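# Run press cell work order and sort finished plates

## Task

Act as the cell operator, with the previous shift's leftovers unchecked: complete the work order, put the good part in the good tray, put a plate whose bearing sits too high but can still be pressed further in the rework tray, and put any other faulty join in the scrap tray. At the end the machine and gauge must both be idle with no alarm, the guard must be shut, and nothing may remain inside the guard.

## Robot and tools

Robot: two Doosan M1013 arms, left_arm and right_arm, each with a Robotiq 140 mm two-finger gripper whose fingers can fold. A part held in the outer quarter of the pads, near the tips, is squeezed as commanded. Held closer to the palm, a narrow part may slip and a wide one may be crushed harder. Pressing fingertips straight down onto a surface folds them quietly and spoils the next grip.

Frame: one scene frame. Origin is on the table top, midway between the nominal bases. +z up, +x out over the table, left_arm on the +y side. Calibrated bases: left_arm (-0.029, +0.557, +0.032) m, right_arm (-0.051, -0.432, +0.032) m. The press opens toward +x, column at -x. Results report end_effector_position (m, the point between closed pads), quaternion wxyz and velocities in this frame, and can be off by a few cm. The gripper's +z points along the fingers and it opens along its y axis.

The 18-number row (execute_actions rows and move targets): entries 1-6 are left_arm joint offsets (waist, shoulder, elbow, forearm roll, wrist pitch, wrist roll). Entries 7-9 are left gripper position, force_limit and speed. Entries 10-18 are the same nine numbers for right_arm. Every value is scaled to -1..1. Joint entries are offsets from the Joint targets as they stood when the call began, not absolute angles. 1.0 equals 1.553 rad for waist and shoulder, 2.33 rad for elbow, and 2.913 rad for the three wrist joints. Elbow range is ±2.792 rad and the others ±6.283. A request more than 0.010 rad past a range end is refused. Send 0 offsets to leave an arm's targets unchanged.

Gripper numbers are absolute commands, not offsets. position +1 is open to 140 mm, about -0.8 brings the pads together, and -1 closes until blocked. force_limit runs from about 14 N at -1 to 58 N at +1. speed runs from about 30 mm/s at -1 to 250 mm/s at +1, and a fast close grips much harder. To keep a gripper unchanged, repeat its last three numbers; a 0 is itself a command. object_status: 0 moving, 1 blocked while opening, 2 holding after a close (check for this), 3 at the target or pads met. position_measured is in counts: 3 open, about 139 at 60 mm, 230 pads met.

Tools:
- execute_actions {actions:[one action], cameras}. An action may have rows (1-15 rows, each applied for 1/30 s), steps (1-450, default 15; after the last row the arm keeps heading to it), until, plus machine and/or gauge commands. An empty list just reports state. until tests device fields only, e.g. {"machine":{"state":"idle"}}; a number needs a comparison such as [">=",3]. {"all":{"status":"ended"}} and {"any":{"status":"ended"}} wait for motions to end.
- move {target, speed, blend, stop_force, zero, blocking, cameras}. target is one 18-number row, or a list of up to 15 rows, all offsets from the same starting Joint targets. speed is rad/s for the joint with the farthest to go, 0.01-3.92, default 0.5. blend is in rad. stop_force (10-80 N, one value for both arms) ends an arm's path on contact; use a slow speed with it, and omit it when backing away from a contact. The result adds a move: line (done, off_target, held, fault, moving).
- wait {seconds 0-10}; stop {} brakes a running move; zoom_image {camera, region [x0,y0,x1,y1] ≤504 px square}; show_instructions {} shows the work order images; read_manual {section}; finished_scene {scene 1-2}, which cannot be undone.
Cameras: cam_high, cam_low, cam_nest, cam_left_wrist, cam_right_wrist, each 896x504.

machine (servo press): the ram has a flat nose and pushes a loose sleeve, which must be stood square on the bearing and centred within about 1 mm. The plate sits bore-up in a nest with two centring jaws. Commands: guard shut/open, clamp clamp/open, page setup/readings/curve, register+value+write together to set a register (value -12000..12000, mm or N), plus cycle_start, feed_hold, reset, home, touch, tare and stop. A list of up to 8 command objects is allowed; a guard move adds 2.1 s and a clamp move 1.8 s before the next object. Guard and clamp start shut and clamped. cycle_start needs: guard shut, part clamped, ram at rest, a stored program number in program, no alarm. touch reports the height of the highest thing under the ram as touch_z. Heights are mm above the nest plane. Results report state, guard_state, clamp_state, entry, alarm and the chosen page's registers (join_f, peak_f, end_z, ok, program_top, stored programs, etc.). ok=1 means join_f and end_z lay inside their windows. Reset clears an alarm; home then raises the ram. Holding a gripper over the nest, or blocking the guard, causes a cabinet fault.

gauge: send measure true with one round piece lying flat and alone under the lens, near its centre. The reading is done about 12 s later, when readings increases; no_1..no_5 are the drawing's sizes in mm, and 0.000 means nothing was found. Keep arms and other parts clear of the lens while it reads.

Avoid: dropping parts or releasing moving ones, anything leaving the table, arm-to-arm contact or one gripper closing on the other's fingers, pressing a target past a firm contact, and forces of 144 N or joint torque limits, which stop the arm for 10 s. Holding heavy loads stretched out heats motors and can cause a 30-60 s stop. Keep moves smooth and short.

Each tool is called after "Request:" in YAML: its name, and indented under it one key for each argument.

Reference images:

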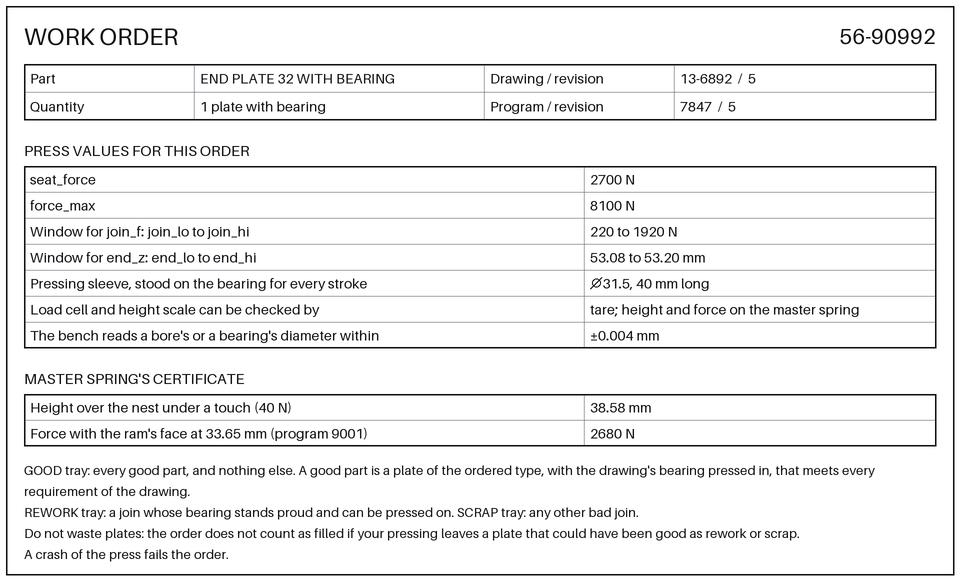

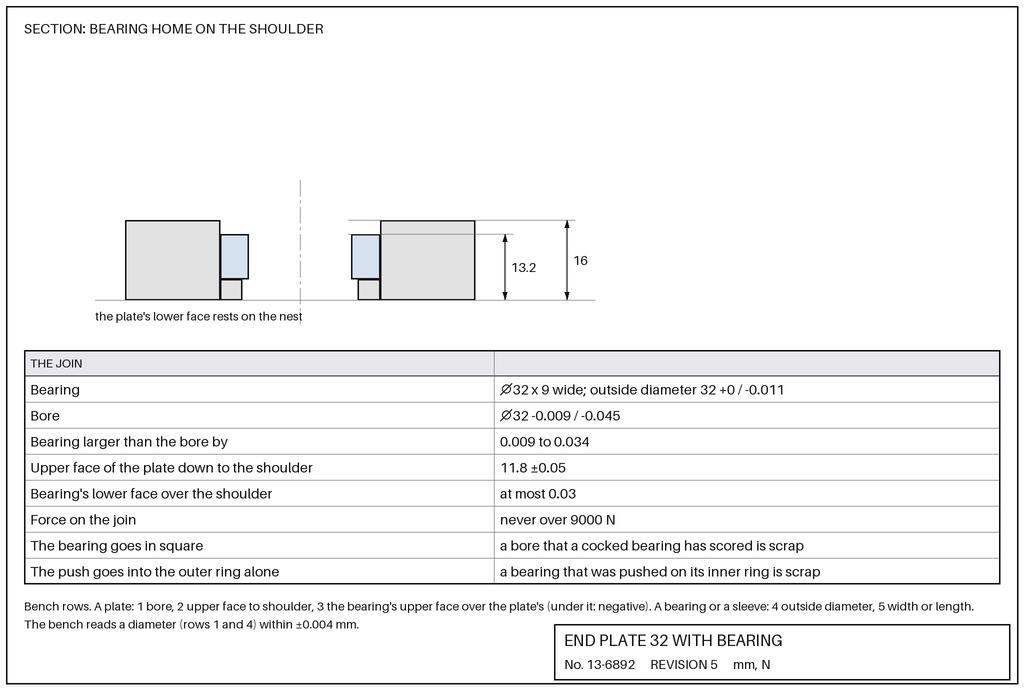

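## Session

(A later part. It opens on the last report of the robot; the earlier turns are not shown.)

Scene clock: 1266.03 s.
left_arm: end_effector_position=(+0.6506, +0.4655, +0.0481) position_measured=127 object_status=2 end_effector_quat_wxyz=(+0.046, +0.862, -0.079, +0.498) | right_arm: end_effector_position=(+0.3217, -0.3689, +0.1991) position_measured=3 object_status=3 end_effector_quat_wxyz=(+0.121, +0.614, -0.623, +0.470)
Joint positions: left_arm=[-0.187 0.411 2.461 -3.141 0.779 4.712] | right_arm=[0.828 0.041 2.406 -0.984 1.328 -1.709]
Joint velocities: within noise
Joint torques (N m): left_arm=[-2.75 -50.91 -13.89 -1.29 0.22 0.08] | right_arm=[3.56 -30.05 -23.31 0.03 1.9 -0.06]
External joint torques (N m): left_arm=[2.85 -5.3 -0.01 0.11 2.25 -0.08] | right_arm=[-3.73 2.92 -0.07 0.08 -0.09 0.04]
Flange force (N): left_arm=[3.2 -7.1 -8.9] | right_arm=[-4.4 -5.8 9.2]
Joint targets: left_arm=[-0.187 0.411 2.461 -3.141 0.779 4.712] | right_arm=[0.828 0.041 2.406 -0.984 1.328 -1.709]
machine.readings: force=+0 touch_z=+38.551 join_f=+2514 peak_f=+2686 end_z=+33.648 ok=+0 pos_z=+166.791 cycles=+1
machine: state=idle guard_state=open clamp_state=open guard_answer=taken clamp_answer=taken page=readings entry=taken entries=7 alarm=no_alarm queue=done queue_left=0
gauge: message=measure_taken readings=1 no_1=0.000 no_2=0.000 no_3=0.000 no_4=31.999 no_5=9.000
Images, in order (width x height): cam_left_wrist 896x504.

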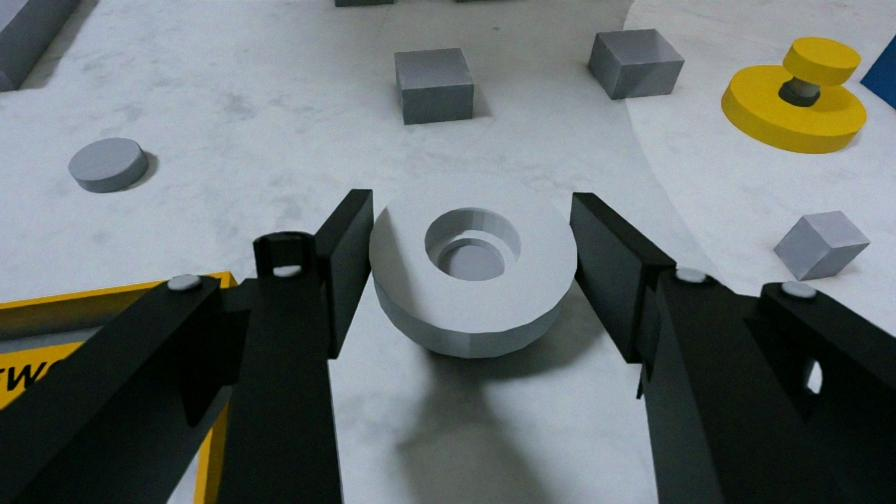

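Request:
move:
  target:
    - [0,-0.1106,-0.0094,0,-0.0664,0,-1,0.3,-1,0,0,0,0,0,0,1,1,1]
    - [0.2352,0.0795,-0.2333,0,-0.1442,0,-1,0.3,-1,0,0,0,0,0,0,1,1,1]
  speed: [0.1,0.3]
  cameras: ["cam_left_wrist"]

Request:
move:
  target: [0,0.0663,0.0063,0,0.0404,0,-1,0.3,-1,0,0,0,0,0,0,1,1,1]
  speed: 0.02
  stop_force: 12
  cameras: ["cam_left_wrist"]

Scene clock: 1291.43 s.
left_arm: end_effector_position=(+0.9090, +0.7637, +0.1207) position_measured=127 object_status=2 end_effector_quat_wxyz=(-0.045, +0.862, +0.078, +0.498) | right_arm: end_effector_position=(+0.3217, -0.3689, +0.1991) position_measured=3 object_status=3 end_effector_quat_wxyz=(+0.121, +0.614, -0.623, +0.470)
Joint positions: left_arm=[0.178 0.535 1.918 -3.141 0.359 4.712] | right_arm=[0.828 0.041 2.406 -0.984 1.328 -1.709]
Joint velocities: within noise
Joint torques (N m): left_arm=[-2.18 -88.17 -28.33 -2.91 2.87 0.11] | right_arm=[3.5 -30.26 -23.43 0.01 1.83 -0.06]
External joint torques (N m): left_arm=[2.24 4.8 -1.42 0.11 -0.4 -0.11] | right_arm=[-3.62 2.9 -0.01 0.11 -0.03 0.04]
Flange force (N): left_arm=[-0.3 -4.5 10.0] | right_arm=[-4.3 -5.5 8.9]
Joint targets: left_arm=[0.179 0.535 1.918 -3.141 0.359 4.712] | right_arm=[0.828 0.041 2.406 -0.984 1.328 -1.709]
machine.readings: force=+0 touch_z=+38.551 join_f=+2514 peak_f=+2686 end_z=+33.648 ok=+0 pos_z=+166.791 cycles=+1
machine: state=idle guard_state=open clamp_state=open guard_answer=taken clamp_answer=taken page=readings entry=taken entries=7 alarm=no_alarm queue=done queue_left=0
gauge: message=measure_taken readings=1 no_1=0.000 no_2=0.000 no_3=0.000 no_4=31.999 no_5=9.000
move: done
Images, in order (width x height): cam_left_wrist 896x504.

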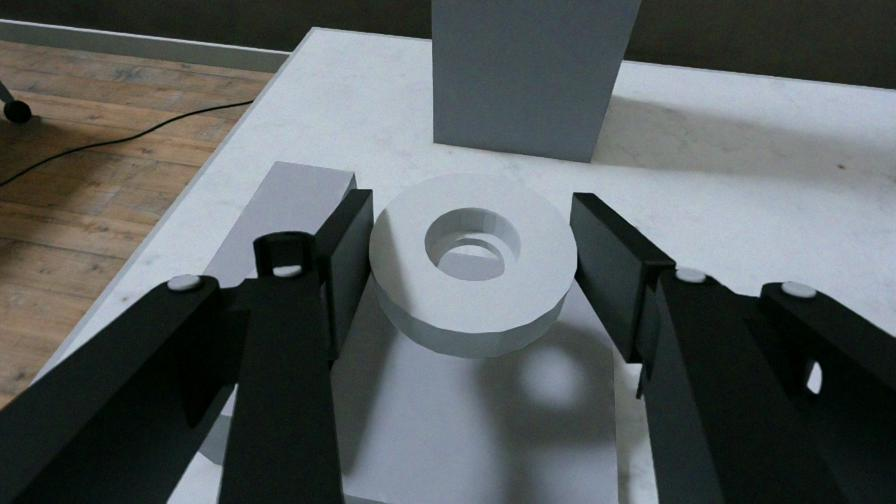

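Scene clock: 1297.77 s.
left_arm: end_effector_position=(+0.9094, +0.7639, +0.0513) position_measured=127 object_status=2 end_effector_quat_wxyz=(-0.045, +0.862, +0.078, +0.498) | right_arm: end_effector_position=(+0.3217, -0.3689, +0.1991) position_measured=3 object_status=3 end_effector_quat_wxyz=(+0.121, +0.614, -0.623, +0.470)
Joint positions: left_arm=[0.179 0.632 1.931 -3.141 0.47 4.712] | right_arm=[0.828 0.041 2.406 -0.984 1.328 -1.709]
Joint velocities: within noise
Joint torques (N m): left_arm=[-3.01 -68.11 -17.46 -2.51 -3.16 0.19] | right_arm=[3.54 -30.3 -23.48 0.02 1.87 -0.07]
External joint torques (N m): left_arm=[3.08 -19.41 -8.3 0.11 5.6 -0.19] | right_arm=[-3.65 3.02 0.07 0.09 -0.06 0.05]
Flange force (N): left_arm=[13.8 -4.9 -16.5] | right_arm=[-4.6 -5.5 9.2]
Joint targets: left_arm=[0.179 0.632 1.931 -3.141 0.470 4.712] | right_arm=[0.828 0.041 2.406 -0.984 1.328 -1.709]
machine.readings: force=+0 touch_z=+38.551 join_f=+2514 peak_f=+2686 end_z=+33.648 ok=+0 pos_z=+166.791 cycles=+1
machine: state=idle guard_state=open clamp_state=open guard_answer=taken clamp_answer=taken page=readings entry=taken entries=7 alarm=no_alarm queue=done queue_left=0
gauge: message=measure_taken readings=1 no_1=0.000 no_2=0.000 no_3=0.000 no_4=31.999 no_5=9.000
move: contact (left_arm)
Images, in order (width x height): cam_left_wrist 896x504.

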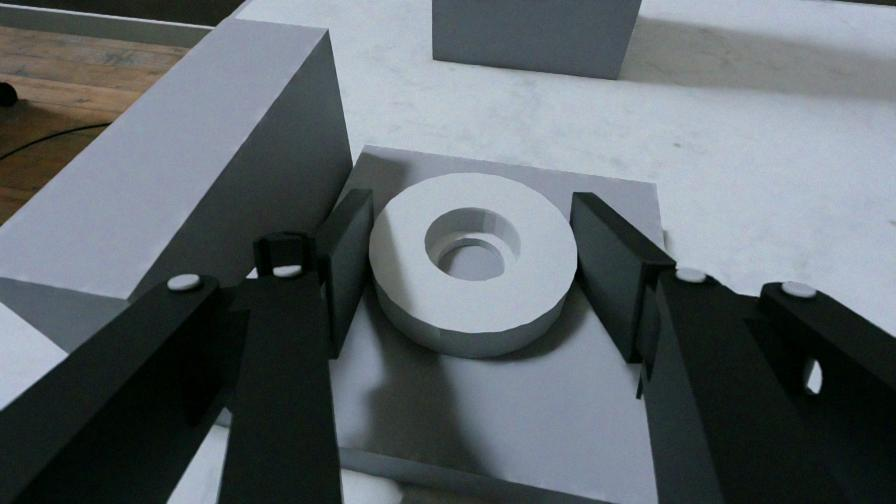

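Request:
execute_actions:
  actions:
    - {"rows":[[0,0,0,0,0,0,0.4,0.3,-0.8,0,0,0,0,0,0,1,1,1]],"steps":50}
  cameras: ["cam_left_wrist"]

Request:
move:
  target:
    - [0,-0.0616,0.0438,0,0.0017,0,0.4,0.3,-0.8,0,0,0,0,0,0,1,1,1]
    - [0,-0.3529,0.1953,0,-0.0323,0,0.4,0.3,-0.8,0,0,0,0,0,0,1,1,1]
  speed: [0.1,0.5]
  blend: [0.03,0]
  cameras: ["cam_left_wrist"]

Request:
execute_actions:
  actions:
    - {"gauge":{"measure":true},"steps":400,"until":{"gauge":{"readings":2}}}
  cameras: []

Scene clock: 1312.83 s.
left_arm: end_effector_position=(+0.9094, +0.7639, +0.0513) position_measured=78 object_status=3 end_effector_quat_wxyz=(-0.045, +0.862, +0.078, +0.498) | right_arm: end_effector_position=(+0.3217, -0.3689, +0.1991) position_measured=3 object_status=3 end_effector_quat_wxyz=(+0.121, +0.614, -0.623, +0.470)
Joint positions: left_arm=[0.179 0.632 1.931 -3.141 0.47 4.712] | right_arm=[0.828 0.041 2.406 -0.984 1.328 -1.709]
Joint velocities: within noise
Joint torques (N m): left_arm=[-2.98 -91.12 -25.22 -2.57 2.38 0.15] | right_arm=[3.29 -30.22 -23.39 0.02 1.89 -0.06]
External joint torques (N m): left_arm=[3 3.37 -0.62 0.17 0.06 -0.15] | right_arm=[-3.45 2.8 -0.01 0.09 -0.08 0.04]
Flange force (N): left_arm=[-2.1 -5.4 6.2] | right_arm=[-4.3 -5.3 8.6]
Joint targets: left_arm=[0.179 0.632 1.931 -3.141 0.470 4.712] | right_arm=[0.828 0.041 2.406 -0.984 1.328 -1.709]
machine.readings: force=+0 touch_z=+38.551 join_f=+2514 peak_f=+2686 end_z=+33.648 ok=+0 pos_z=+166.791 cycles=+1
machine: state=idle guard_state=open clamp_state=open guard_answer=taken clamp_answer=taken page=readings entry=taken entries=7 alarm=no_alarm queue=done queue_left=0
gauge: message=measure_taken readings=1 no_1=0.000 no_2=0.000 no_3=0.000 no_4=31.999 no_5=9.000
Images, in order (width x height): cam_left_wrist 896x504.

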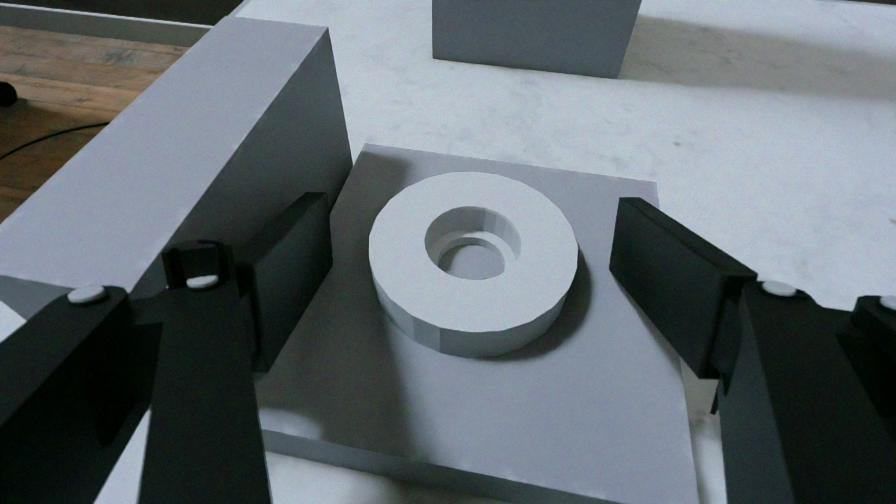

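Scene clock: 1315.17 s.
left_arm: end_effector_position=(+0.6415, +0.7148, +0.1989) position_measured=78 object_status=3 end_effector_quat_wxyz=(-0.045, +0.862, +0.079, +0.498) | right_arm: end_effector_position=(+0.3217, -0.3689, +0.1991) position_measured=3 object_status=3 end_effector_quat_wxyz=(+0.121, +0.614, -0.623, +0.470)
Joint positions: left_arm=[0.179 0.084 2.387 -3.141 0.376 4.712] | right_arm=[0.828 0.041 2.406 -0.984 1.328 -1.709]
Joint velocities: within noise
Joint torques (N m): left_arm=[-2.52 -37.07 -27.85 -2.91 2.41 0.11] | right_arm=[3.51 -30.22 -23.37 0 1.93 -0.07]
External joint torques (N m): left_arm=[2.48 -0.55 -1.25 0.17 0.03 -0.12] | right_arm=[-3.61 3.12 -0.01 0.11 -0.13 0.05]
Flange force (N): left_arm=[0.0 0.0 0.0] | right_arm=[-4.9 -5.5 9.1]
Joint targets: left_arm=[0.179 0.084 2.387 -3.141 0.376 4.712] | right_arm=[0.828 0.041 2.406 -0.984 1.328 -1.709]
machine.readings: force=+0 touch_z=+38.551 join_f=+2514 peak_f=+2686 end_z=+33.648 ok=+0 pos_z=+166.791 cycles=+1
machine: state=idle guard_state=open clamp_state=open guard_answer=taken clamp_answer=taken page=readings entry=taken entries=7 alarm=no_alarm queue=done queue_left=0
gauge: message=measure_taken readings=1 no_1=0.000 no_2=0.000 no_3=0.000 no_4=31.999 no_5=9.000
move: done
Images, in order (width x height): cam_left_wrist 896x504.

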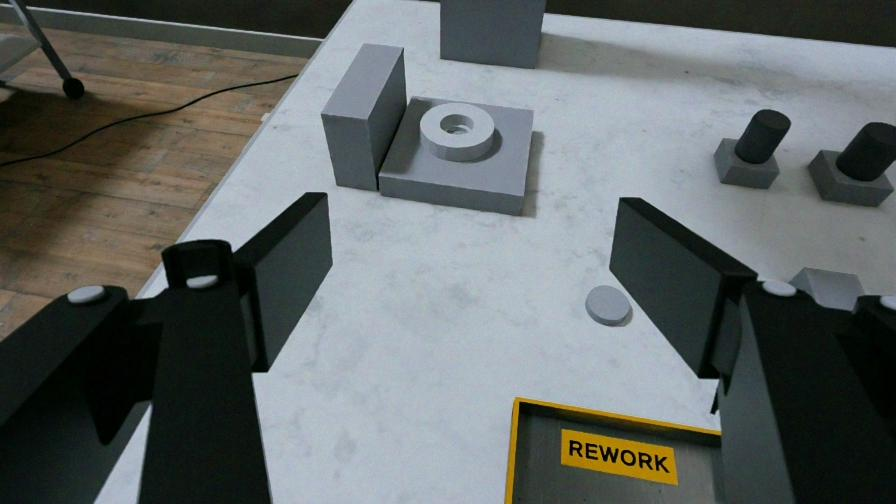

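Request:
execute_actions:
  actions:
    - {"gauge":{"measure":true},"steps":430,"until":{"gauge":{"readings":[">",1]}}}
  cameras: []

Scene clock: 1329.83 s.
left_arm: end_effector_position=(+0.6415, +0.7148, +0.1990) position_measured=78 object_status=3 end_effector_quat_wxyz=(-0.045, +0.862, +0.078, +0.498) | right_arm: end_effector_position=(+0.3217, -0.3689, +0.1991) position_measured=3 object_status=3 end_effector_quat_wxyz=(+0.121, +0.614, -0.623, +0.470)
Joint positions: left_arm=[0.179 0.084 2.387 -3.141 0.376 4.712] | right_arm=[0.828 0.041 2.406 -0.984 1.328 -1.709]
Joint velocities: within noise
Joint torques (N m): left_arm=[-2.51 -39.12 -28.28 -2.86 2.39 0.14] | right_arm=[2.89 -29.92 -23.49 0.01 1.94 -0.1]
External joint torques (N m): left_arm=[2.46 1.53 -0.76 0.12 0.05 -0.14] | right_arm=[-2.98 2.82 0.1 0.11 -0.14 0.08]
Flange force (N): left_arm=[0.0 0.0 0.0] | right_arm=[-4.7 -4.4 7.8]
Joint targets: left_arm=[0.179 0.084 2.387 -3.141 0.376 4.712] | right_arm=[0.828 0.041 2.406 -0.984 1.328 -1.709]
Tool commands: left_gripper/position=+0.4 left_gripper/force_limit=+0.3 left_gripper/speed=-0.8 right_gripper/position=+1.0 right_gripper/force_limit=+1.0 right_gripper/speed=+1.0
machine.readings: force=+0 touch_z=+38.551 join_f=+2514 peak_f=+2686 end_z=+33.648 ok=+0 pos_z=+166.791 cycles=+1
machine: state=idle guard_state=open clamp_state=open guard_answer=taken clamp_answer=taken page=readings entry=taken entries=7 alarm=no_alarm queue=done queue_left=0
gauge: message=measure_taken readings=2 no_1=31.972 no_2=11.798 no_3=0.000 no_4=0.000 no_5=0.000
No camera images: "cameras" was empty.

Request:
move:
  target:
    - [0,0.2912,-0.1519,0,0.0340,0,0.4,0.3,-0.8,0,0,0,0,0,0,1,1,1]
    - [0,0.3516,-0.1957,0,0.0323,0,0.4,0.3,-0.8,0,0,0,0,0,0,1,1,1]
  speed: [0.5,0.1]
  blend: [0.02,0]
  cameras: []

Request:
execute_actions:
  actions:
    - {"rows":[[0,0,0,0,0,0,-1,0.3,-1,0,0,0,0,0,0,1,1,1]],"steps":100}
  cameras: ["cam_left_wrist"]

Scene clock: 1364.87 s.
left_arm: end_effector_position=(+0.9102, +0.7640, +0.0538) position_measured=78 object_status=3 end_effector_quat_wxyz=(-0.045, +0.861, +0.078, +0.500) | right_arm: end_effector_position=(+0.3217, -0.3689, +0.1991) position_measured=3 object_status=3 end_effector_quat_wxyz=(+0.121, +0.614, -0.623, +0.470)
Joint positions: left_arm=[0.179 0.63 1.931 -3.141 0.47 4.712] | right_arm=[0.828 0.041 2.406 -0.984 1.328 -1.709]
Joint velocities: within noise
Joint torques (N m): left_arm=[-2.68 -90.94 -25.47 -2.58 2.39 0.15] | right_arm=[3.72 -30.07 -23.14 0.03 1.87 -0.1]
External joint torques (N m): left_arm=[2.69 2.88 -0.5 0.16 0.06 -0.15] | right_arm=[-3.83 2.57 -0.32 0.08 -0.06 0.08]
Flange force (N): left_arm=[-1.8 -4.9 5.3] | right_arm=[-3.6 -6.1 9.0]
Joint targets: left_arm=[0.179 0.630 1.931 -3.141 0.470 4.712] | right_arm=[0.828 0.041 2.406 -0.984 1.328 -1.709]
machine.readings: force=+0 touch_z=+38.551 join_f=+2514 peak_f=+2686 end_z=+33.648 ok=+0 pos_z=+166.791 cycles=+1
machine: state=idle guard_state=open clamp_state=open guard_answer=taken clamp_answer=taken page=readings entry=taken entries=7 alarm=no_alarm queue=done queue_left=0
gauge: message=measure_taken readings=2 no_1=31.972 no_2=11.798 no_3=0.000 no_4=0.000 no_5=0.000
move: done
No camera images: "cameras" was empty.

Scene clock: 1368.40 s.
left_arm: end_effector_position=(+0.9102, +0.7640, +0.0538) position_measured=127 object_status=2 end_effector_quat_wxyz=(-0.045, +0.861, +0.078, +0.500) | right_arm: end_effector_position=(+0.3217, -0.3689, +0.1991) position_measured=3 object_status=3 end_effector_quat_wxyz=(+0.121, +0.614, -0.623, +0.470)
Joint positions: left_arm=[0.179 0.63 1.931 -3.141 0.47 4.712] | right_arm=[0.828 0.041 2.406 -0.984 1.328 -1.709]
Joint velocities: within noise
Joint torques (N m): left_arm=[-2.8 -83.12 -22.98 -2.52 0.59 0.1] | right_arm=[3.53 -29.89 -23.33 0.03 1.88 -0.03]
External joint torques (N m): left_arm=[2.8 -4.84 -3.06 0.1 1.88 -0.1] | right_arm=[-3.7 2.47 -0.13 0.08 -0.07 0.01]
Flange force (N): left_arm=[3.6 -4.6 -2.5] | right_arm=[-3.3 -5.8 8.8]
Joint targets: left_arm=[0.179 0.630 1.931 -3.141 0.470 4.712] | right_arm=[0.828 0.041 2.406 -0.984 1.328 -1.709]
machine.readings: force=+0 touch_z=+38.551 join_f=+2514 peak_f=+2686 end_z=+33.648 ok=+0 pos_z=+166.791 cycles=+1
machine: state=idle guard_state=open clamp_state=open guard_answer=taken clamp_answer=taken page=readings entry=taken entries=7 alarm=no_alarm queue=done queue_left=0
gauge: message=measure_taken readings=2 no_1=31.972 no_2=11.798 no_3=0.000 no_4=0.000 no_5=0.000
Images, in order (width x height): cam_left_wrist 896x504.

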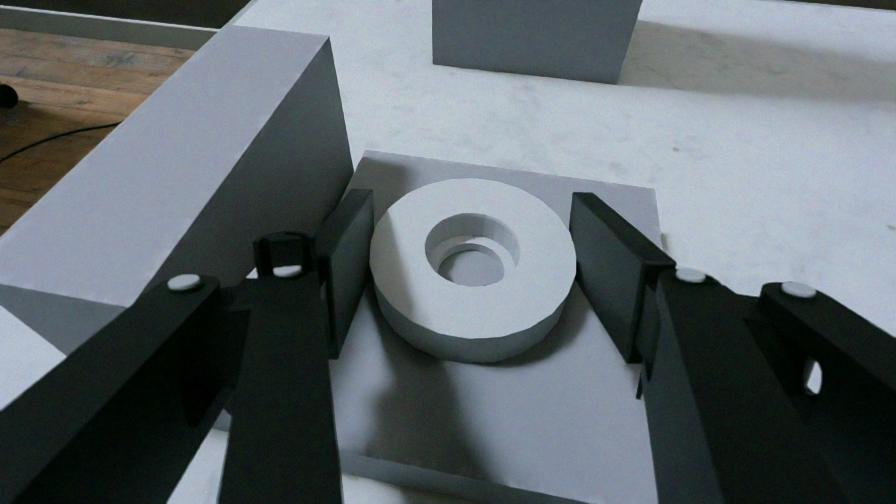

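Request:
move:
  target:
    - [0,-0.0612,-0.0056,0,-0.0383,0,-1,0.3,-1,0,0,0,0,0,0,1,1,1]
    - [0,-0.3516,0.1953,0,-0.0323,0,-1,0.3,-1,0,0,0,0,0,0,1,1,1]
    - [-0.1506,-0.2256,-0.0185,0.6840,0.2664,-0.3631,-1,0.3,-1,0,0,0,0,0,0,1,1,1]
  speed: [0.1,0.4,0.6]
  blend: [0.02,0.05,0]
  cameras: ["cam_left_wrist"]

Scene clock: 1406.13 s.
left_arm: end_effector_position=(+0.6062, +0.2701, +0.3009) position_measured=127 object_status=2 end_effector_quat_wxyz=(+0.353, +0.612, -0.613, +0.354) | right_arm: end_effector_position=(+0.3217, -0.3689, +0.1991) position_measured=3 object_status=3 end_effector_quat_wxyz=(+0.121, +0.614, -0.623, +0.470)
Joint positions: left_arm=[-0.055 0.279 1.887 -1.149 1.246 3.654] | right_arm=[0.828 0.041 2.406 -0.984 1.328 -1.709]
Joint velocities: within noise
Joint torques (N m): left_arm=[-2.63 -65.38 -32.9 -1.06 1.3 0.09] | right_arm=[3.42 -30.17 -23.17 0 1.96 -0.16]
External joint torques (N m): left_arm=[2.6 3.7 -0.32 0.53 -0.12 -0.09] | right_arm=[-3.5 2.72 -0.29 0.11 -0.16 0.14]
Flange force (N): left_arm=[-4.6 -6.1 -2.3] | right_arm=[-4.4 -5.6 8.6]
Joint targets: left_arm=[-0.055 0.279 1.887 -1.149 1.246 3.654] | right_arm=[0.828 0.041 2.406 -0.984 1.328 -1.709]
machine.readings: force=+0 touch_z=+38.551 join_f=+2514 peak_f=+2686 end_z=+33.648 ok=+0 pos_z=+166.791 cycles=+1
machine: state=idle guard_state=open clamp_state=open guard_answer=taken clamp_answer=taken page=readings entry=taken entries=7 alarm=no_alarm queue=done queue_left=0
gauge: message=measure_taken readings=2 no_1=31.972 no_2=11.798 no_3=0.000 no_4=0.000 no_5=0.000
move: done
Images, in order (width x height): cam_left_wrist 896x504.

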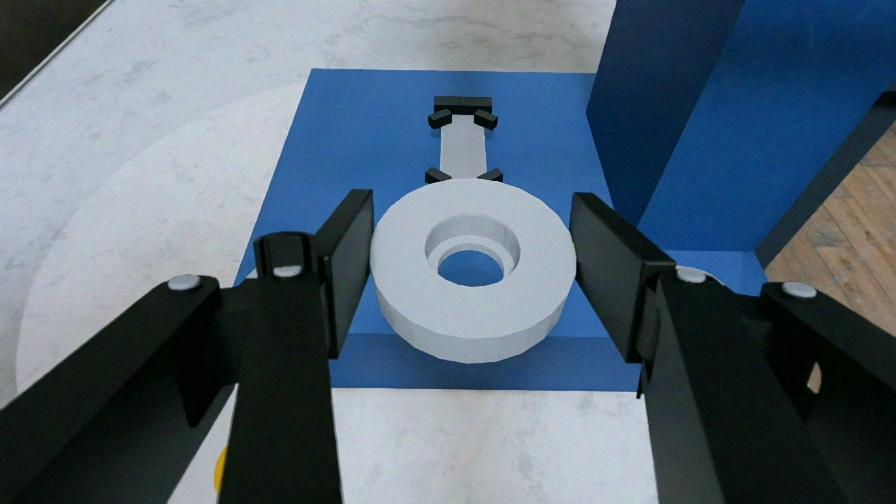

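Request:
move:
  target:
    - [-0.1792,0.0807,0.0126,-0.0727,-0.0870,0.0292,-1,0.3,-1,0,0,0,0,0,0,1,1,1]
    - [-0.2493,0.1182,-0.0048,-0.0996,-0.1149,0.0309,-1,0.3,-1,0,0,0,0,0,0,1,1,1]
  speed: [0.3,0.12]
  blend: [0.02,0]
  cameras: ["cam_left_wrist","cam_nest"]

Scene clock: 1418.13 s.
left_arm: end_effector_position=(+0.6002, +0.0111, +0.1849) position_measured=127 object_status=2 end_effector_quat_wxyz=(+0.354, +0.613, -0.612, +0.353) | right_arm: end_effector_position=(+0.3217, -0.3689, +0.1991) position_measured=3 object_status=3 end_effector_quat_wxyz=(+0.121, +0.614, -0.623, +0.470)
Joint positions: left_arm=[-0.443 0.463 1.876 -1.439 0.911 3.744] | right_arm=[0.828 0.041 2.406 -0.984 1.328 -1.709]
Joint velocities: within noise
Joint torques (N m): left_arm=[-1.9 -79.12 -28.83 -1.53 1.57 0.13] | right_arm=[3.47 -30.78 -23.45 0.05 1.9 -0.03]
External joint torques (N m): left_arm=[2.13 3.23 0.01 0.36 -0.19 -0.13] | right_arm=[-3.44 3.45 0.01 0.07 -0.1 0]
Flange force (N): left_arm=[-3.3 -5.3 0.4] | right_arm=[-5.7 -5.5 9.0]
Joint targets: left_arm=[-0.443 0.463 1.876 -1.439 0.911 3.744] | right_arm=[0.828 0.041 2.406 -0.984 1.328 -1.709]
machine.readings: force=+0 touch_z=+38.551 join_f=+2514 peak_f=+2686 end_z=+33.648 ok=+0 pos_z=+166.791 cycles=+1
machine: state=idle guard_state=open clamp_state=open guard_answer=taken clamp_answer=taken page=readings entry=taken entries=7 alarm=no_alarm queue=done queue_left=0
gauge: message=measure_taken readings=2 no_1=31.972 no_2=11.798 no_3=0.000 no_4=0.000 no_5=0.000
move: done
Images, in order (width x height): cam_nest 896x504, cam_left_wrist 896x504.

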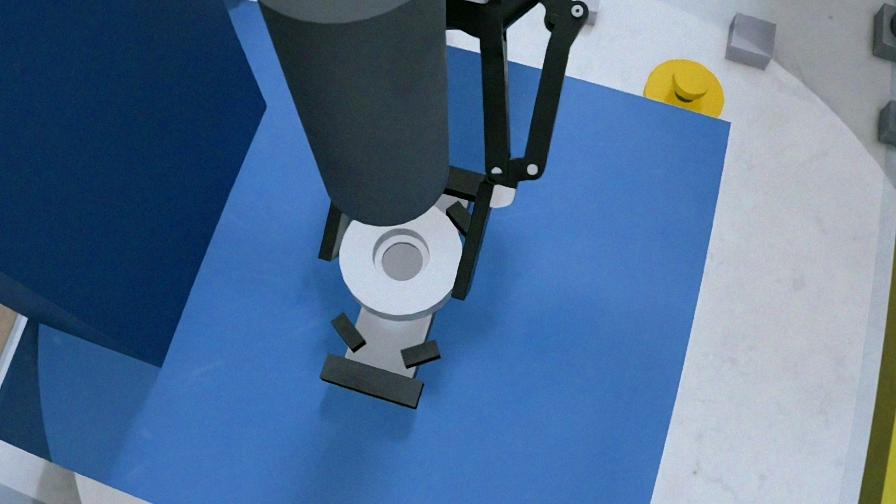

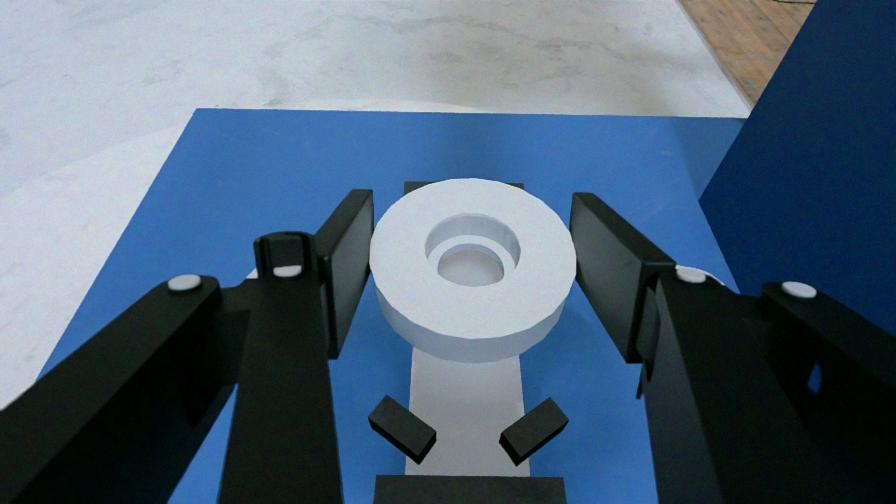

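Request:
move:
  target: [0,0.0338,0.0082,-0.0191,-0.0025,0.0310,-1,0.3,-1,0,0,0,0,0,0,1,1,1]
  speed: 0.02
  stop_force: 12
  cameras: ["cam_left_wrist","cam_nest"]

Scene clock: 1428.90 s.
left_arm: end_effector_position=(+0.6003, +0.0110, +0.1483) position_measured=127 object_status=2 end_effector_quat_wxyz=(+0.354, +0.612, -0.612, +0.353) | right_arm: end_effector_position=(+0.3217, -0.3689, +0.1991) position_measured=3 object_status=3 end_effector_quat_wxyz=(+0.121, +0.614, -0.623, +0.470)
Joint positions: left_arm=[-0.443 0.508 1.892 -1.487 0.905 3.821] | right_arm=[0.828 0.041 2.406 -0.984 1.328 -1.709]
Joint velocities: within noise
Joint torques (N m): left_arm=[-4.3 -65.06 -18.84 1.22 -2.15 0] | right_arm=[3.59 -29.96 -23.33 0.03 1.86 -0.08]
External joint torques (N m): left_arm=[4.4 -12.72 -7.9 -2.47 3.68 0] | right_arm=[-3.74 2.64 -0.16 0.08 -0.06 0.06]
Flange force (N): left_arm=[10.8 -3.4 -14.1] | right_arm=[-3.8 -5.8 9.0]
Joint targets: left_arm=[-0.443 0.508 1.892 -1.487 0.905 3.821] | right_arm=[0.828 0.041 2.406 -0.984 1.328 -1.709]
machine.readings: force=+0 touch_z=+38.551 join_f=+2514 peak_f=+2686 end_z=+33.648 ok=+0 pos_z=+166.791 cycles=+1
machine: state=idle guard_state=open clamp_state=open guard_answer=taken clamp_answer=taken page=readings entry=taken entries=7 alarm=no_alarm queue=done queue_left=0
gauge: message=measure_taken readings=2 no_1=31.972 no_2=11.798 no_3=0.000 no_4=0.000 no_5=0.000
move: contact (left_arm); left_arm: the wrist roll is farthest, 0.013 rad from its target
Images, in order (width x height): cam_nest 896x504, cam_left_wrist 896x504.

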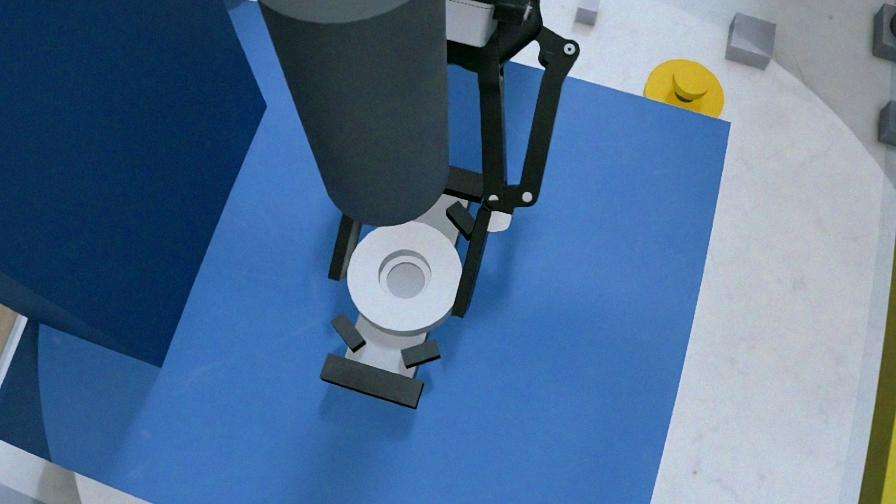

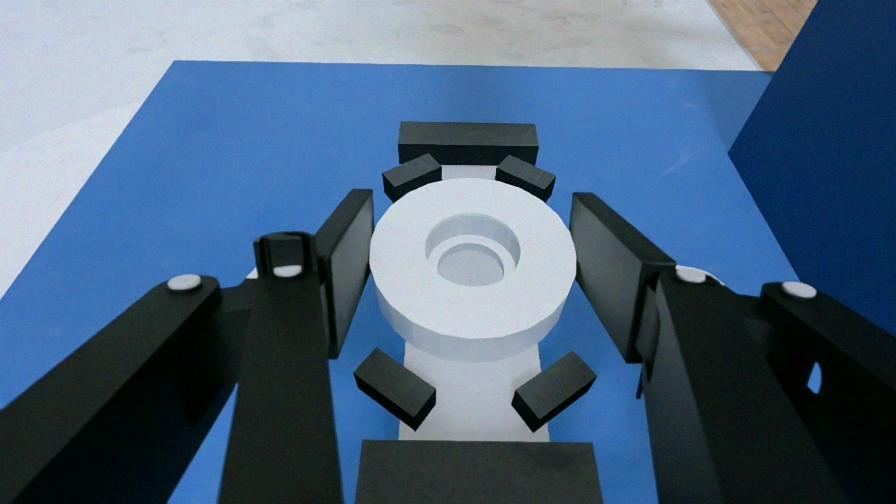

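Request:
execute_actions:
  actions:
    - {"rows":[[0,0,0,0,0,0,0.4,0.3,-0.8,0,0,0,0,0,0,1,1,1]],"steps":50}
  cameras: ["cam_left_wrist"]

Request:
execute_actions:
  actions:
    - {"machine":{"clamp":"clamp"},"steps":90}
  cameras: ["cam_left_wrist","cam_nest"]

Scene clock: 1435.73 s.
left_arm: end_effector_position=(+0.6003, +0.0110, +0.1483) position_measured=78 object_status=3 end_effector_quat_wxyz=(+0.354, +0.612, -0.612, +0.353) | right_arm: end_effector_position=(+0.3217, -0.3689, +0.1991) position_measured=3 object_status=3 end_effector_quat_wxyz=(+0.121, +0.614, -0.623, +0.470)
Joint positions: left_arm=[-0.443 0.508 1.892 -1.487 0.905 3.821] | right_arm=[0.828 0.041 2.406 -0.984 1.328 -1.709]
Joint velocities: within noise
Joint torques (N m): left_arm=[-2.55 -80.82 -26.07 -1.38 1.5 0.09] | right_arm=[3.67 -30.19 -23.39 0.02 1.88 -0.07]
External joint torques (N m): left_arm=[2.71 2.52 -0.7 0.14 0.04 -0.09] | right_arm=[-3.84 3.07 -0.03 0.1 -0.08 0.05]
Flange force (N): left_arm=[-3.2 -6.0 -0.5] | right_arm=[-4.6 -5.9 9.5]
Joint targets: left_arm=[-0.443 0.508 1.892 -1.487 0.905 3.821] | right_arm=[0.828 0.041 2.406 -0.984 1.328 -1.709]
machine.readings: force=+0 touch_z=+38.551 join_f=+2514 peak_f=+2686 end_z=+33.648 ok=+0 pos_z=+166.791 cycles=+1
machine: state=idle guard_state=open clamp_state=open guard_answer=taken clamp_answer=taken page=readings entry=taken entries=7 alarm=no_alarm queue=done queue_left=0
gauge: message=measure_taken readings=2 no_1=31.972 no_2=11.798 no_3=0.000 no_4=0.000 no_5=0.000
Images, in order (width x height): cam_left_wrist 896x504.

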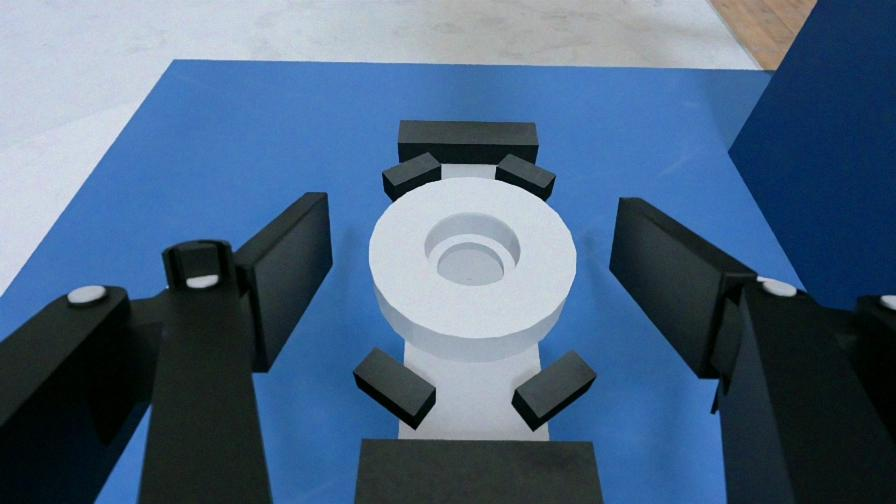

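Scene clock: 1438.93 s.
left_arm: end_effector_position=(+0.6003, +0.0110, +0.1483) position_measured=78 object_status=3 end_effector_quat_wxyz=(+0.354, +0.612, -0.612, +0.353) | right_arm: end_effector_position=(+0.3217, -0.3689, +0.1991) position_measured=3 object_status=3 end_effector_quat_wxyz=(+0.121, +0.614, -0.623, +0.470)
Joint positions: left_arm=[-0.443 0.508 1.892 -1.487 0.905 3.821] | right_arm=[0.828 0.041 2.406 -0.984 1.328 -1.709]
Joint velocities: within noise
Joint torques (N m): left_arm=[-2.34 -80.55 -26.04 -1.38 1.51 0.13] | right_arm=[3.19 -30.4 -23.45 0 1.85 -0.08]
External joint torques (N m): left_arm=[2.52 2.41 -0.76 0.14 0.03 -0.13] | right_arm=[-3.25 2.97 0.03 0.12 -0.05 0.06]
Flange force (N): left_arm=[-2.8 -5.9 -0.4] | right_arm=[-4.8 -4.9 8.2]
Joint targets: left_arm=[-0.443 0.508 1.892 -1.487 0.905 3.821] | right_arm=[0.828 0.041 2.406 -0.984 1.328 -1.709]
Tool commands: left_gripper/position=+0.4 left_gripper/force_limit=+0.3 left_gripper/speed=-0.8 right_gripper/position=+1.0 right_gripper/force_limit=+1.0 right_gripper/speed=+1.0
machine.readings: force=+0 touch_z=+38.551 join_f=+2514 peak_f=+2686 end_z=+33.648 ok=+0 pos_z=+166.791 cycles=+1
machine: state=idle guard_state=open clamp_state=clamped guard_answer=taken clamp_answer=taken page=readings entry=taken entries=7 alarm=no_alarm queue=done queue_left=0
gauge: message=measure_taken readings=2 no_1=31.972 no_2=11.798 no_3=0.000 no_4=0.000 no_5=0.000
Images, in order (width x height): cam_nest 896x504, cam_left_wrist 896x504.

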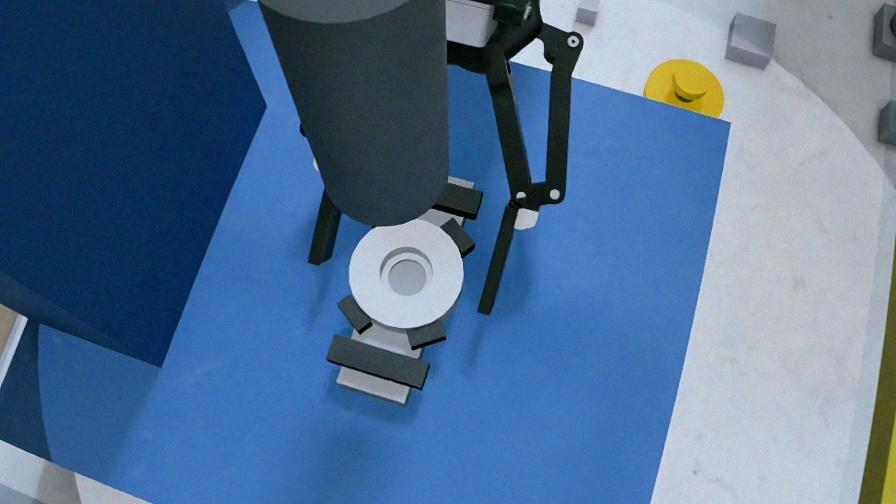

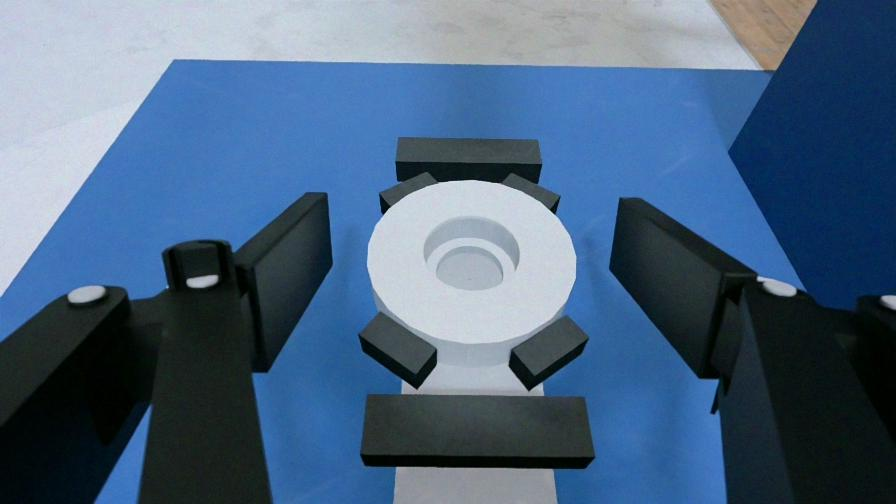

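Request:
move:
  target:
    - [0.0707,-0.0667,0.0105,0.0433,0.0301,-0.0280,0.4,0.3,-0.8,0,0,0,0,0,0,1,1,1]
    - [0.2499,-0.1470,-0.0018,0.1160,0.1171,-0.0572,0.4,0.3,-0.8,0,0,0,0,0,0,1,1,1]
    - [0.3070,-0.2727,0.2120,-0.5680,-0.1816,0.3060,-0.08,0,-0.3,0,0,0,0,0,0,1,1,1]
    - [0.3070,-0.0665,0.1974,-0.5680,-0.0833,0.3060,-0.08,0,-0.3,0,0,0,0,0,0,1,1,1]
  speed: [0.15,0.5,0.8,0.4]
  blend: [0.01,0.05,0,0]
  cameras: ["cam_left_wrist","cam_nest"]

Scene clock: 1481.53 s.
left_arm: end_effector_position=(+0.7114, +0.6188, +0.0707) position_measured=139 object_status=3 end_effector_quat_wxyz=(-0.009, +0.866, +0.016, +0.500) | right_arm: end_effector_position=(+0.3217, -0.3689, +0.1991) position_measured=3 object_status=3 end_effector_quat_wxyz=(+0.121, +0.614, -0.623, +0.470)
Joint positions: left_arm=[0.034 0.404 2.352 -3.141 0.663 4.713] | right_arm=[0.828 0.041 2.406 -0.984 1.328 -1.709]
Joint velocities: within noise
Joint torques (N m): left_arm=[-2.42 -62.21 -18.17 -1.81 2.47 0.09] | right_arm=[2.8 -30.24 -23.35 0.03 1.87 -0.09]
External joint torques (N m): left_arm=[2.54 2.27 -0.43 0.15 -0.01 -0.09] | right_arm=[-2.86 2.7 -0.04 0.08 -0.07 0.07]
Flange force (N): left_arm=[-2.7 -6.4 4.7] | right_arm=[-4.5 -4.5 7.3]
Joint targets: left_arm=[0.034 0.404 2.352 -3.141 0.663 4.713] | right_arm=[0.828 0.041 2.406 -0.984 1.328 -1.709]
machine.readings: force=+0 touch_z=+38.551 join_f=+2514 peak_f=+2686 end_z=+33.648 ok=+0 pos_z=+166.791 cycles=+1
machine: state=idle guard_state=open clamp_state=clamped guard_answer=taken clamp_answer=taken page=readings entry=taken entries=7 alarm=no_alarm queue=done queue_left=0
gauge: message=measure_taken readings=2 no_1=31.972 no_2=11.798 no_3=0.000 no_4=0.000 no_5=0.000
move: done
Images, in order (width x height): cam_nest 896x504, cam_left_wrist 896x504.

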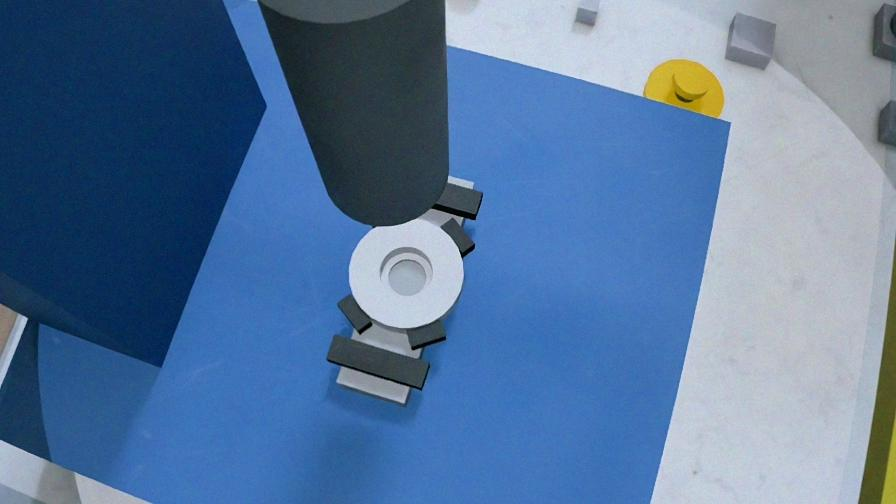

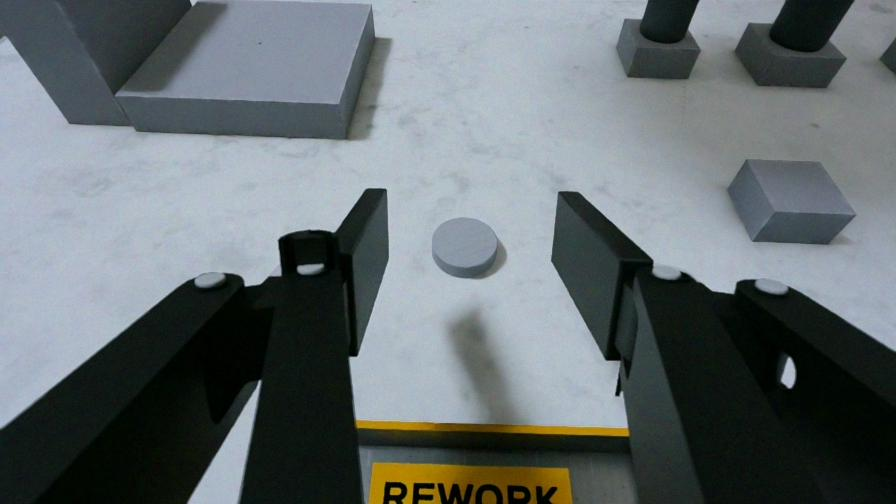

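Request:
move:
  target: [0.001,0.0719,-0.0279,0,0.0161,0,-0.08,0,-0.3,0,0,0,0,0,0,1,1,1]
  speed: 0.08
  cameras: ["cam_left_wrist"]

Request:
execute_actions:
  actions:
    - {"rows":[[0,0,0,0,0,0,-1,0,-1,0,0,0,0,0,0,1,1,1]],"steps":100}
  cameras: ["cam_left_wrist"]

Scene clock: 1507.67 s.
left_arm: end_effector_position=(+0.7489, +0.6213, +0.0308) position_measured=139 object_status=3 end_effector_quat_wxyz=(-0.010, +0.866, +0.016, +0.500) | right_arm: end_effector_position=(+0.3217, -0.3689, +0.1991) position_measured=3 object_status=3 end_effector_quat_wxyz=(+0.121, +0.614, -0.623, +0.470)
Joint positions: left_arm=[0.036 0.516 2.287 -3.141 0.709 4.713] | right_arm=[0.828 0.041 2.406 -0.984 1.328 -1.709]
Joint velocities: within noise
Joint torques (N m): left_arm=[-2.45 -71.01 -16.27 -1.59 2.35 0.14] | right_arm=[3.84 -30.14 -23.24 0.01 1.92 -0.08]
External joint torques (N m): left_arm=[2.49 2.8 -0.4 0.13 0.11 -0.14] | right_arm=[-3.93 2.92 -0.17 0.11 -0.12 0.06]
Flange force (N): left_arm=[-3.8 -5.7 5.2] | right_arm=[-4.3 -6.2 9.6]
Joint targets: left_arm=[0.036 0.516 2.287 -3.141 0.709 4.713] | right_arm=[0.828 0.041 2.406 -0.984 1.328 -1.709]
machine.readings: force=+0 touch_z=+38.551 join_f=+2514 peak_f=+2686 end_z=+33.648 ok=+0 pos_z=+166.791 cycles=+1
machine: state=idle guard_state=open clamp_state=clamped guard_answer=taken clamp_answer=taken page=readings entry=taken entries=7 alarm=no_alarm queue=done queue_left=0
gauge: message=measure_taken readings=2 no_1=31.972 no_2=11.798 no_3=0.000 no_4=0.000 no_5=0.000
move: done
Images, in order (width x height): cam_left_wrist 896x504.

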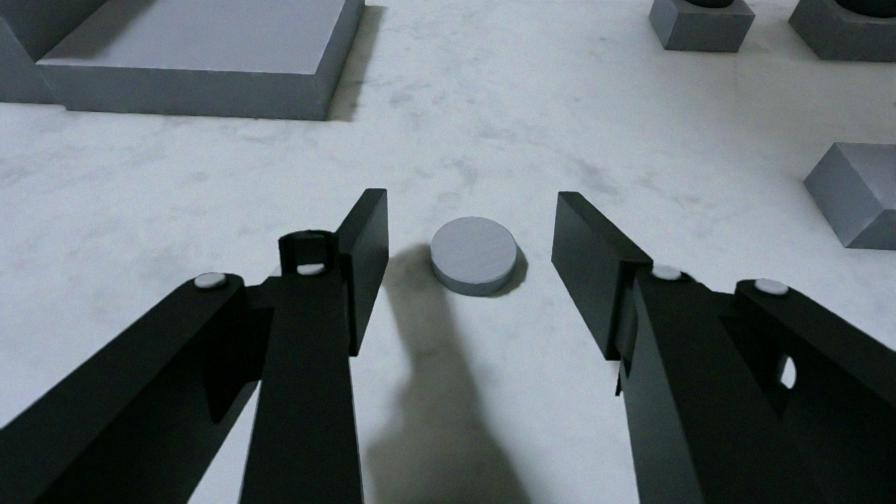

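Scene clock: 1511.20 s.
left_arm: end_effector_position=(+0.7489, +0.6213, +0.0308) position_measured=185 object_status=2 end_effector_quat_wxyz=(-0.010, +0.866, +0.016, +0.500) | right_arm: end_effector_position=(+0.3217, -0.3689, +0.1991) position_measured=3 object_status=3 end_effector_quat_wxyz=(+0.121, +0.614, -0.623, +0.470)
Joint positions: left_arm=[0.036 0.516 2.287 -3.141 0.709 4.713] | right_arm=[0.828 0.041 2.406 -0.984 1.328 -1.709]
Joint velocities: within noise
Joint torques (N m): left_arm=[-2.4 -68.57 -15.6 -1.61 1.59 0.11] | right_arm=[3.2 -29.97 -23.43 0.03 1.9 0.01]
External joint torques (N m): left_arm=[2.43 0.59 -1.08 0.14 0.86 -0.11] | right_arm=[-3.33 2.75 -0.01 0.08 -0.1 -0.03]
Flange force (N): left_arm=[-1.8 -5.5 2.7] | right_arm=[-4.1 -5.2 8.3]
Joint targets: left_arm=[0.036 0.516 2.287 -3.141 0.709 4.713] | right_arm=[0.828 0.041 2.406 -0.984 1.328 -1.709]
machine.readings: force=+0 touch_z=+38.551 join_f=+2514 peak_f=+2686 end_z=+33.648 ok=+0 pos_z=+166.791 cycles=+1
machine: state=idle guard_state=open clamp_state=clamped guard_answer=taken clamp_answer=taken page=readings entry=taken entries=7 alarm=no_alarm queue=done queue_left=0
gauge: message=measure_taken readings=2 no_1=31.972 no_2=11.798 no_3=0.000 no_4=0.000 no_5=0.000
Images, in order (width x height): cam_left_wrist 896x504.

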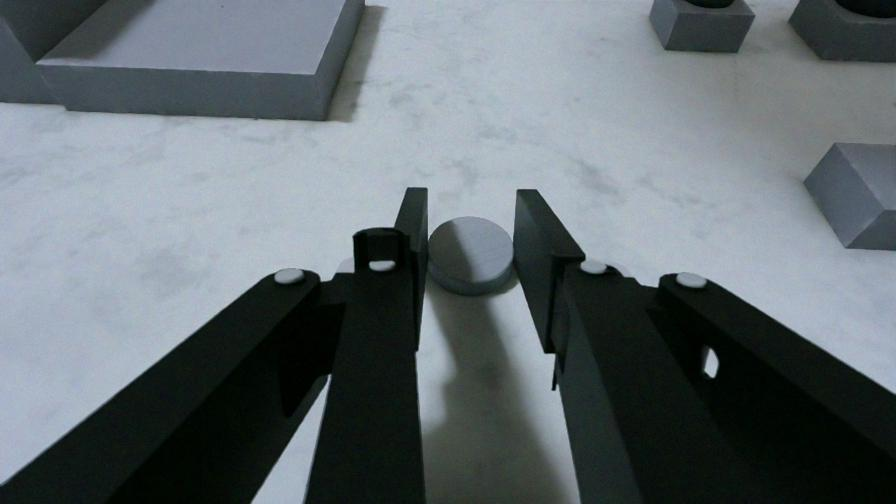

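Request:
zoom_image:
  camera: "cam_left_wrist"
  region: [400, 190, 550, 310]

Scaled by 3.360.

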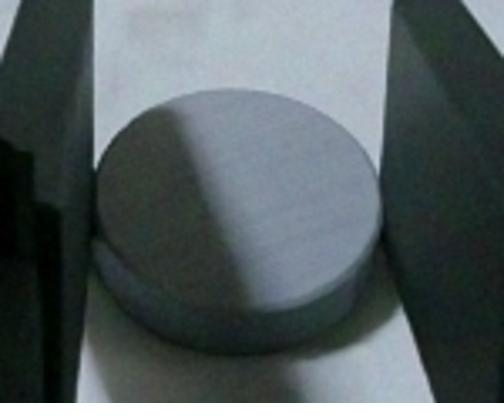

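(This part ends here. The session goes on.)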